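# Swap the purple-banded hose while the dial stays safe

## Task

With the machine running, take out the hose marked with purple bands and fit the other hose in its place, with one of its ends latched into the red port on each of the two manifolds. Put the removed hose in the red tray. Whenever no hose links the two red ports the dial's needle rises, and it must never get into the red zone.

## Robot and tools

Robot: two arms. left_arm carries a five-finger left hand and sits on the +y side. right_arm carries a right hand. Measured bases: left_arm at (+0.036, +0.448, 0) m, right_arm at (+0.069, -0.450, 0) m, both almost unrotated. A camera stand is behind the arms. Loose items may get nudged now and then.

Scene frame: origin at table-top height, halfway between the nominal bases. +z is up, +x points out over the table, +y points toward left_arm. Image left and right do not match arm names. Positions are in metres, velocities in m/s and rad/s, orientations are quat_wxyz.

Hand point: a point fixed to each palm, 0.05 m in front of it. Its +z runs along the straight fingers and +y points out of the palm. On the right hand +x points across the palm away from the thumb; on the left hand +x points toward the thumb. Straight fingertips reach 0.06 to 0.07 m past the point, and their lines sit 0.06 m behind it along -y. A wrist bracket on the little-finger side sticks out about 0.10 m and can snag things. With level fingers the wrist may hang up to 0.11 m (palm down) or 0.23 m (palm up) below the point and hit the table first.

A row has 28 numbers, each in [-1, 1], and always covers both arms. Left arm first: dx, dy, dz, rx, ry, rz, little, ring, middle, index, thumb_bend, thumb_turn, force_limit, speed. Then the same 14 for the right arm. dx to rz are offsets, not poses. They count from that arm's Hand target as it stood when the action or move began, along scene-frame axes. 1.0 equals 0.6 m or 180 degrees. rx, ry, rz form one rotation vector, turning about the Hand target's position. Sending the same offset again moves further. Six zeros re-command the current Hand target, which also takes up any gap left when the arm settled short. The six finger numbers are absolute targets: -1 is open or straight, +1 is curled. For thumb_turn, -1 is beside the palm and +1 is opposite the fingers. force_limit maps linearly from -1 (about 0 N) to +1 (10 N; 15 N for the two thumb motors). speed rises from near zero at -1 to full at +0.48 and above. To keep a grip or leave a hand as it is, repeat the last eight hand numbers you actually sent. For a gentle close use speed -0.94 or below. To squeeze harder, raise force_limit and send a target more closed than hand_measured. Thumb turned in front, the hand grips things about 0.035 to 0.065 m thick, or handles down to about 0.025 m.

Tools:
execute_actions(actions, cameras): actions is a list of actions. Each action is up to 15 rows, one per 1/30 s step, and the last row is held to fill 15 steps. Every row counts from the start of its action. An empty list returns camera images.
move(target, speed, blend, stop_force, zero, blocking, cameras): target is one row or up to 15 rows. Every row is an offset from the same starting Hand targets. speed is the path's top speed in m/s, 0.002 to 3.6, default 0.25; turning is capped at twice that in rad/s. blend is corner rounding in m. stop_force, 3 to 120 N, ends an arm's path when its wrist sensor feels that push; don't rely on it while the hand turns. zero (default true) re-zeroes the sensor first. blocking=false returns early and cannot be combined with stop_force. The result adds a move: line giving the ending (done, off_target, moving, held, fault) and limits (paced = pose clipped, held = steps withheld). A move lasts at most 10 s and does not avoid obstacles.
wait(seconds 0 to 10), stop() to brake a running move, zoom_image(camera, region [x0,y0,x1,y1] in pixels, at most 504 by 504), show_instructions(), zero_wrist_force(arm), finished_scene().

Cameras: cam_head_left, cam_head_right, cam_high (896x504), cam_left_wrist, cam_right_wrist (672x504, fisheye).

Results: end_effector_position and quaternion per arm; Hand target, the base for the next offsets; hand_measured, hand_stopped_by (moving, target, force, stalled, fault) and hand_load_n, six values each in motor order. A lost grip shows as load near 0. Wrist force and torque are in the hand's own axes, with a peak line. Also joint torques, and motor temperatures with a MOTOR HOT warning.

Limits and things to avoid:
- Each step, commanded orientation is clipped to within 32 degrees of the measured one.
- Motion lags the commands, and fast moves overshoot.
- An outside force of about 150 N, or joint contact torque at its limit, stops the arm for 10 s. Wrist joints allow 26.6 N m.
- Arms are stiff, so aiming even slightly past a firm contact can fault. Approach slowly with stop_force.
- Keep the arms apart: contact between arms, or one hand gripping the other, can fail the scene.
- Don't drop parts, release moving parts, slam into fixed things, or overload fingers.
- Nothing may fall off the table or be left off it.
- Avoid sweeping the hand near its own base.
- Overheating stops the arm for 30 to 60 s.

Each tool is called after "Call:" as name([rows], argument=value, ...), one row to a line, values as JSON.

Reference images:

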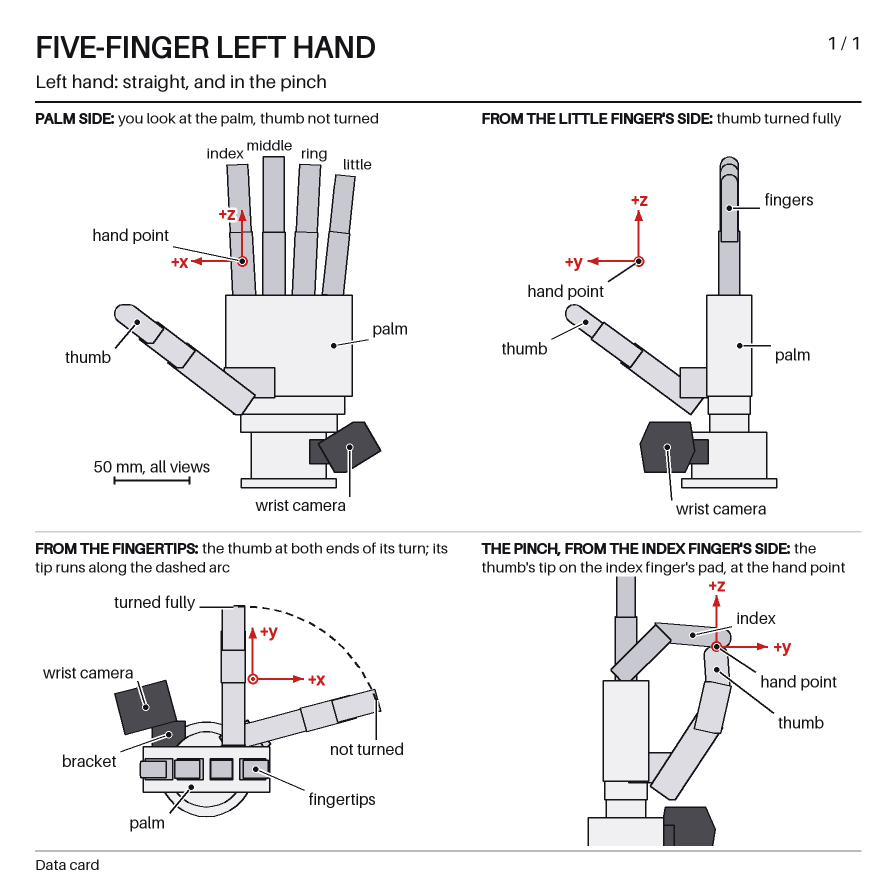

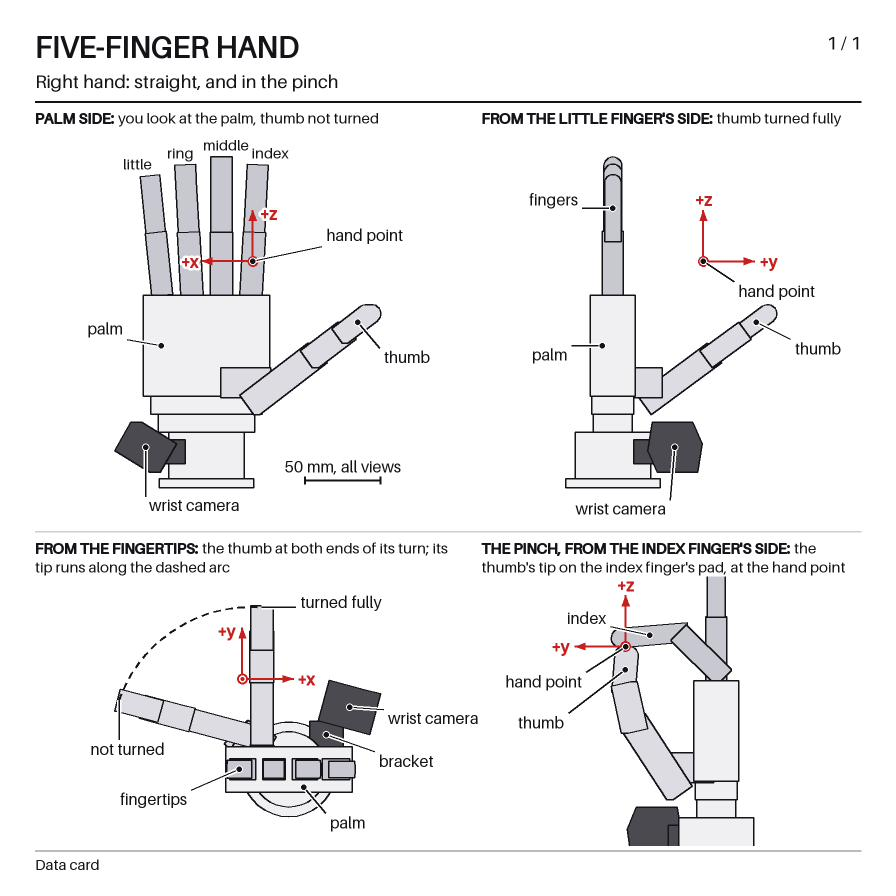

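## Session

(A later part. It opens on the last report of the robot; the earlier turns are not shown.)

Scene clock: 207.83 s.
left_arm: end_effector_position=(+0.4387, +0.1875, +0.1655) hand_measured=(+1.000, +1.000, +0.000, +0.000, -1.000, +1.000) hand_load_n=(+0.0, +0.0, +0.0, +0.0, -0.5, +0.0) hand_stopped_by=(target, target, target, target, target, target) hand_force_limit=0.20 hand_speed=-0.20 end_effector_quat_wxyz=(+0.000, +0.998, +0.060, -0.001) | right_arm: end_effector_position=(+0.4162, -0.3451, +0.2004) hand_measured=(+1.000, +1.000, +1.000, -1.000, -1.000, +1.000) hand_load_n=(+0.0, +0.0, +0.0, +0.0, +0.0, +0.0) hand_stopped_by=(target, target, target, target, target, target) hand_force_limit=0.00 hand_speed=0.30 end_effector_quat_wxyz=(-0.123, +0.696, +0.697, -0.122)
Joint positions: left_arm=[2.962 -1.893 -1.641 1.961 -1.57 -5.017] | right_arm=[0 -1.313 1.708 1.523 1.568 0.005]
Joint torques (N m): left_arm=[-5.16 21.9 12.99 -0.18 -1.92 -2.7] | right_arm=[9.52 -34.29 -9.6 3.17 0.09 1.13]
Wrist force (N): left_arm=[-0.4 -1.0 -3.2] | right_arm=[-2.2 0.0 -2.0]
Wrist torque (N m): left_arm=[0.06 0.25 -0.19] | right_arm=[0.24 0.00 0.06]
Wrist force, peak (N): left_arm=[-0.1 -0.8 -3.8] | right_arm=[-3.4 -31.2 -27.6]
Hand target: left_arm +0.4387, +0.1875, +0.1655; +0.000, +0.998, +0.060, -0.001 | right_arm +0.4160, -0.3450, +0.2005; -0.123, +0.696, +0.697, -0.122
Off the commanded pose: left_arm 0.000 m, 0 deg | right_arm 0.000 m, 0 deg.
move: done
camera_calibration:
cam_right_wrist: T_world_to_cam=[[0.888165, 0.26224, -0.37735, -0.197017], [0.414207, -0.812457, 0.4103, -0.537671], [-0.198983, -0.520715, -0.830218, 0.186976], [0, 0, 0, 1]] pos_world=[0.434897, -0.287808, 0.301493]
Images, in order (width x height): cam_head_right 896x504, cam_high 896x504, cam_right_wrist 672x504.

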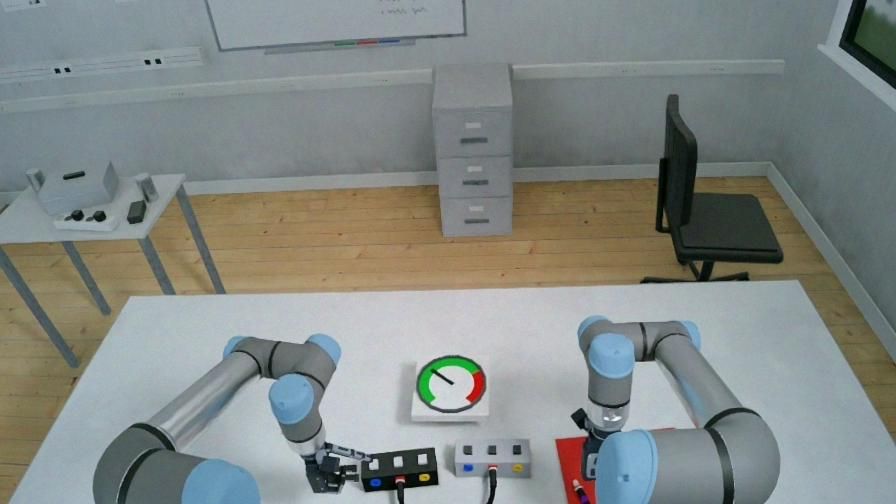

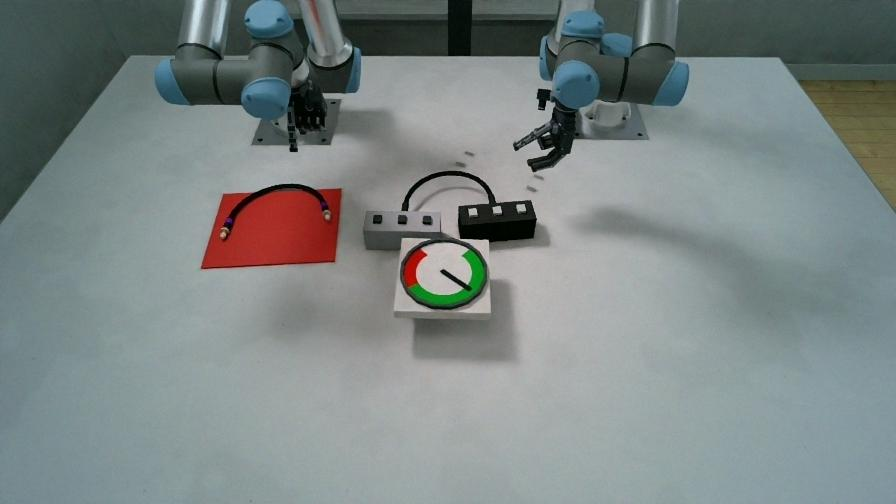

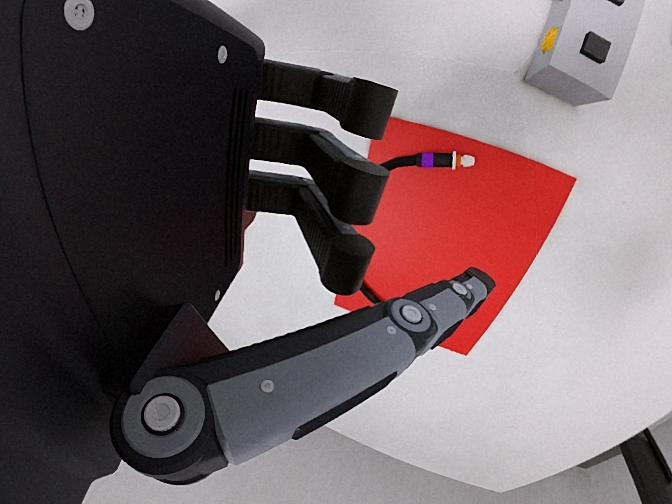

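Call:
move([
  [0,0,0,0,0,0,1,1,0,0,-1,1,0.2,-0.2,-0.0067,-0.1,-0.1342,0,0,0,1,1,1,-1,-1,1,0,0.3],
  [0,0,0,0,0,0,1,1,0,0,-1,1,0.2,-0.2,-0.0067,-0.1,-0.2593,0,0,0,1,1,1,-1,-1,1,0,0.3],
], speed=[0.3,0.15], blend=[0.02,0])

Call:
move(target=[0,0,0,0,0,0,1,1,0,0,-1,1,0.2,-0.2,0.125,0,0.005,0,0,0,1,1,1,-1,-1,1,0,0.3], speed=0.07, stop_force=15, cameras=["cam_high","cam_head_right"])

Call:
zoom_image(camera="cam_high", region=[200, 150, 350, 275])

Scene clock: 214.33 s.
left_arm: end_effector_position=(+0.4387, +0.1875, +0.1655) hand_measured=(+1.000, +1.000, +0.000, +0.000, -1.000, +1.000) hand_load_n=(+0.0, +0.0, +0.0, +0.0, +0.0, +0.0) hand_stopped_by=(target, target, target, target, target, target) hand_force_limit=0.20 hand_speed=-0.20 end_effector_quat_wxyz=(+0.000, +0.998, +0.060, -0.001) | right_arm: end_effector_position=(+0.4120, -0.4050, +0.0449) hand_measured=(+1.000, +1.000, +1.000, -1.000, -1.000, +1.000) hand_load_n=(+0.0, +0.0, +0.0, +0.0, +0.0, +0.0) hand_stopped_by=(target, target, target, target, target, target) hand_force_limit=0.00 hand_speed=0.30 end_effector_quat_wxyz=(-0.123, +0.696, +0.697, -0.122)
Joint positions: left_arm=[2.962 -1.893 -1.641 1.961 -1.57 -5.017] | right_arm=[-0.164 -1.143 1.945 1.112 1.624 -0.149]
Joint torques (N m): left_arm=[-6.14 21.41 12.01 -0.09 -1.8 -2.71] | right_arm=[-11.31 -25.28 -12.66 1.27 1.28 -1.6]
Wrist force (N): left_arm=[-0.2 -1.2 -3.4] | right_arm=[-2.5 0.0 -1.8]
Wrist torque (N m): left_arm=[0.03 0.21 -0.17] | right_arm=[0.23 0.02 -0.14]
Wrist force, peak (N): left_arm=[-0.1 -0.7 -3.9] | right_arm=[-4.0 0.1 -1.0]
Hand target: left_arm +0.4387, +0.1875, +0.1655; +0.000, +0.998, +0.060, -0.001 | right_arm +0.4120, -0.4050, +0.0449; -0.123, +0.696, +0.697, -0.122
Off the commanded pose: left_arm 0.000 m, 0 deg | right_arm 0.000 m, 0 deg.
move: done

Scene clock: 216.63 s.
left_arm: end_effector_position=(+0.4387, +0.1875, +0.1655) hand_measured=(+1.000, +1.000, +0.000, +0.000, -1.000, +1.000) hand_load_n=(+0.0, +0.5, +0.0, +0.0, +0.0, +0.0) hand_stopped_by=(target, target, target, target, target, target) hand_force_limit=0.20 hand_speed=-0.20 end_effector_quat_wxyz=(+0.000, +0.998, +0.060, -0.001) | right_arm: end_effector_position=(+0.4870, -0.4050, +0.0479) hand_measured=(+1.000, +1.000, +1.000, -1.000, -1.000, +1.000) hand_load_n=(+0.0, +0.0, +0.5, +0.0, +0.0, +0.0) hand_stopped_by=(target, target, target, target, target, target) hand_force_limit=0.00 hand_speed=0.30 end_effector_quat_wxyz=(-0.123, +0.696, +0.697, -0.122)
Joint positions: left_arm=[2.962 -1.893 -1.641 1.961 -1.57 -5.017] | right_arm=[-0.137 -1.009 1.707 1.218 1.615 -0.123]
Joint torques (N m): left_arm=[-6.09 21.78 10.4 0.19 -1.87 -2.77] | right_arm=[-14.31 -46.85 -19.28 0.4 1.1 -1.54]
Wrist force (N): left_arm=[-0.5 -1.0 -3.6] | right_arm=[-2.4 -0.1 -2.0]
Wrist torque (N m): left_arm=[0.08 0.26 -0.19] | right_arm=[0.25 0.03 -0.14]
Wrist force, peak (N): left_arm=[-0.4 -0.8 -3.8] | right_arm=[-2.7 -0.1 -2.0]
Hand target: left_arm +0.4387, +0.1875, +0.1655; +0.000, +0.998, +0.060, -0.001 | right_arm +0.4870, -0.4050, +0.0479; -0.123, +0.696, +0.697, -0.122
Off the commanded pose: left_arm 0.000 m, 0 deg | right_arm 0.000 m, 0 deg.
move: done
Images, in order (width x height): cam_head_right 896x504, cam_high 896x504.

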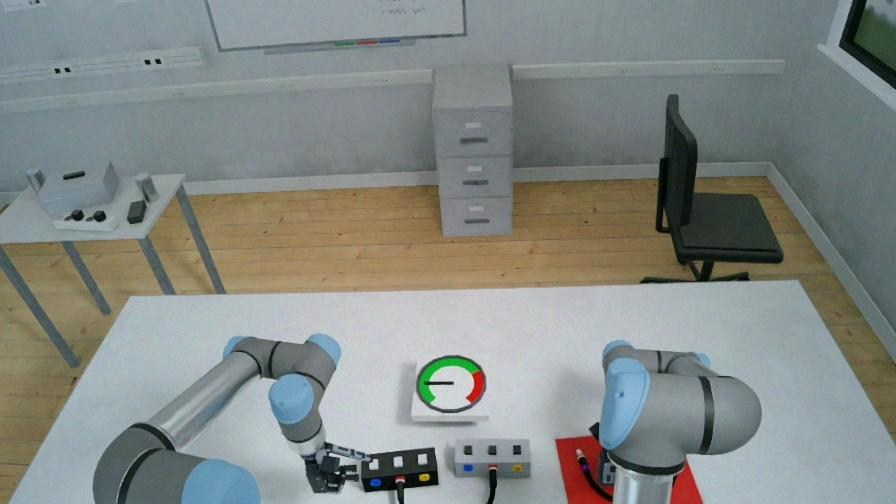

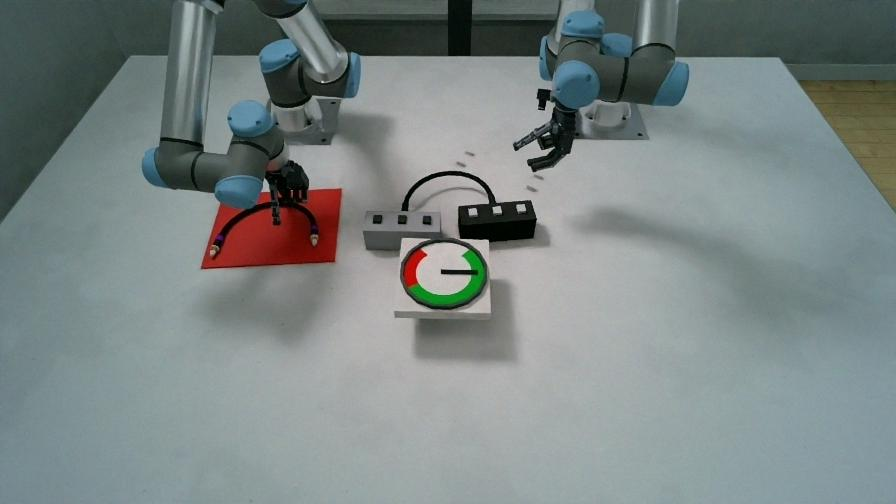

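Scaled by 3.360 from the camera's 896x504 image, which has a finer 1280x720 frame.

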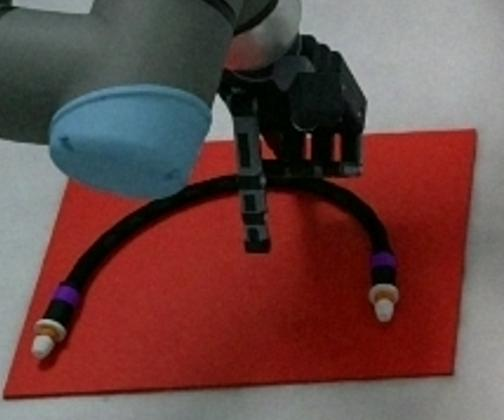

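Call:
move([
  [0,0,0,0,0,0,1,1,0,0,-1,1,0.2,-0.2,-0.02,0,0,0,0,0,1,1,1,-1,-1,1,0,0.3],
  [0,0.05,0.05,0,0,0,1,1,0,0,-1,1,0.2,-0.2,-0.04,0,0.2,0,0,0,1,1,1,-1,-1,1,0,0.3],
  [0,0.05,0.05,0,0,0,1,1,0,0,-1,1,0.2,-0.2,-0.1,0.12,0.3,0,0,0,1,1,1,-1,-1,1,0,0.3],
], speed=[0.1,0.25,0.35], blend=[0.005,0.03,0], cameras=["cam_high","cam_left_wrist","cam_right_wrist"])

Call:
zoom_image(camera="cam_high", region=[190, 170, 350, 280])

Call:
zoom_image(camera="cam_left_wrist", region=[60, 100, 360, 350])

Scene clock: 218.53 s.
left_arm: end_effector_position=(+0.4387, +0.2175, +0.1955) hand_measured=(+1.000, +1.000, +0.000, +0.000, -1.000, +1.000) hand_load_n=(+0.0, +0.0, +0.0, +0.0, +0.0, +0.0) hand_stopped_by=(target, target, target, target, target, target) hand_force_limit=0.20 hand_speed=-0.20 end_effector_quat_wxyz=(+0.000, +0.998, +0.060, -0.001) | right_arm: end_effector_position=(+0.4271, -0.3331, +0.2278) hand_measured=(+1.000, +1.000, +1.000, -1.000, -1.000, +1.000) hand_load_n=(+0.0, +0.0, +0.0, +0.0, +0.0, +0.0) hand_stopped_by=(target, target, target, target, target, target) hand_force_limit=0.00 hand_speed=0.30 end_effector_quat_wxyz=(-0.123, +0.696, +0.697, -0.122) end_effector_velocity=(+0.000, +0.001, +0.000) end_effector_angular_velocity=(-0.001, -0.002, -0.002)
Joint positions: left_arm=[3.038 -1.836 -1.635 1.898 -1.57 -4.941] | right_arm=[0.031 -1.301 1.619 1.601 1.558 0.034]
Joint velocities: left_arm=[within noise] | right_arm=[0.003 -0.001 0 -0.001 0 0.005]
Joint torques (N m): left_arm=[-7.63 18.21 11.29 -0.26 1.33 -2.81] | right_arm=[12.01 -32.12 -17.39 3.83 -0.45 1.27]
Wrist force (N): left_arm=[-0.2 -1.1 -2.7] | right_arm=[-2.5 -0.1 -1.9]
Wrist torque (N m): left_arm=[-0.03 0.24 0.00] | right_arm=[0.22 0.05 0.01]
Wrist force, peak (N): left_arm=[-0.3 -1.0 -3.7] | right_arm=[-4.4 0.4 -2.0]
Hand target: left_arm +0.4387, +0.2175, +0.1955; +0.000, +0.998, +0.060, -0.001 | right_arm +0.4270, -0.3330, +0.2279; -0.123, +0.696, +0.697, -0.122
Off the commanded pose: left_arm 0.000 m, 0 deg | right_arm 0.000 m, 0 deg.
move: done
camera_calibration:
cam_left_wrist: T_world_to_cam=[[0.144462, 0.989234, -0.0234044, -0.267419], [0.84678, -0.111352, 0.520159, -0.447295], [0.511952, -0.0949615, -0.853749, 0.0810905], [0, 0, 0, 1]] pos_world=[0.375877, 0.222433, 0.295636]
cam_right_wrist: T_world_to_cam=[[0.888142, 0.26218, -0.377445, -0.19957], [0.414216, -0.812436, 0.410333, -0.543729], [-0.199069, -0.520778, -0.830158, 0.218163], [0, 0, 0, 1]] pos_world=[0.445897, -0.275808, 0.328893]
Images, in order (width x height): cam_high 896x504, cam_left_wrist 672x504, cam_right_wrist 672x504.

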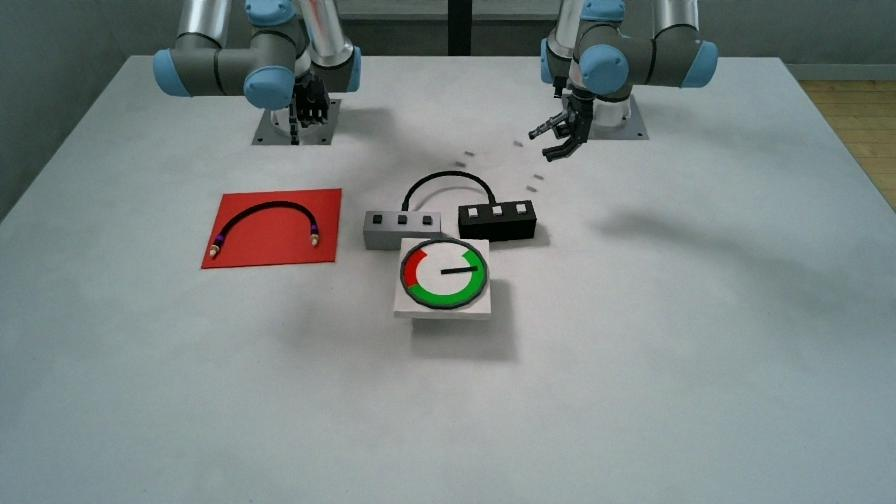

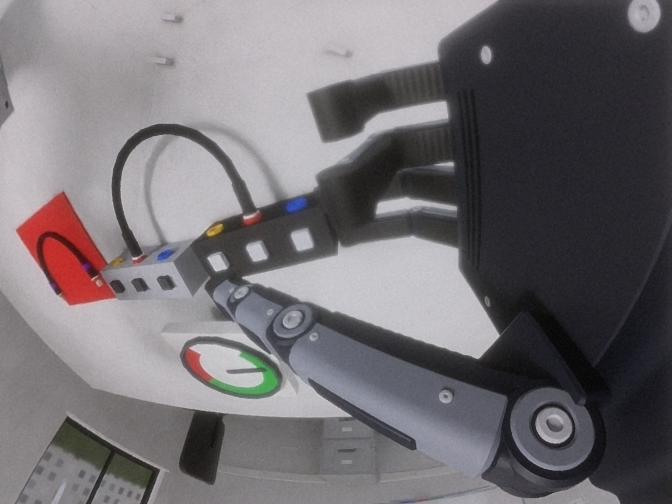

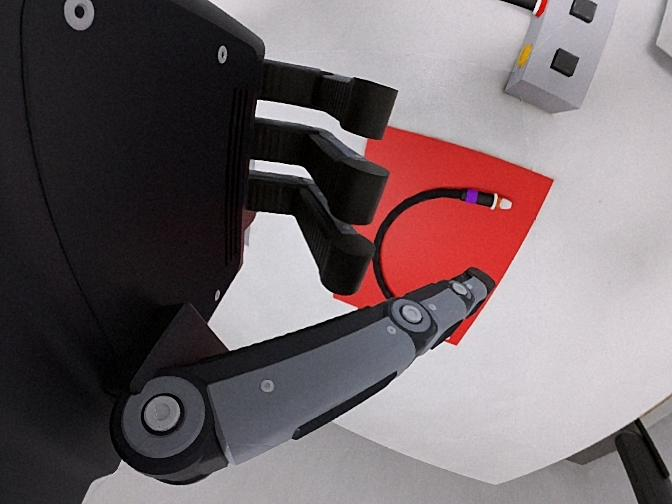

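Scaled by 3.150 from the camera's 896x504 image, which has a finer 1280x720 frame.

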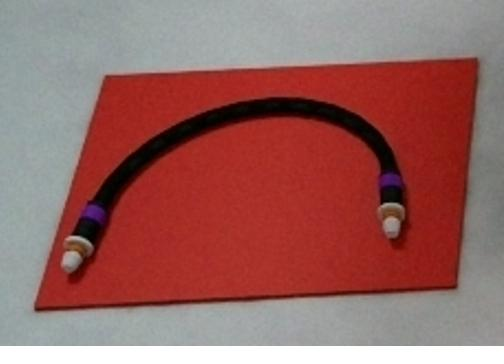

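Scaled by 1.680 from the camera's 672x504 image, which has a finer 960x720 frame.

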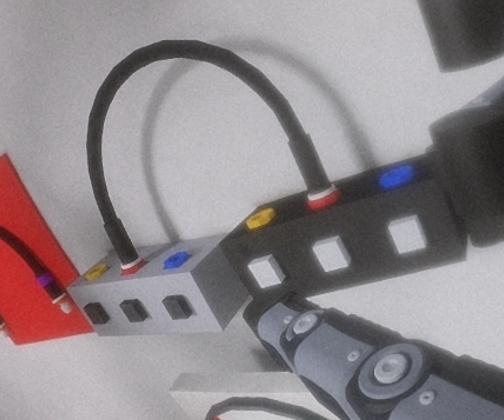

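Call:
finished_scene()

The scene is finished: the task was done.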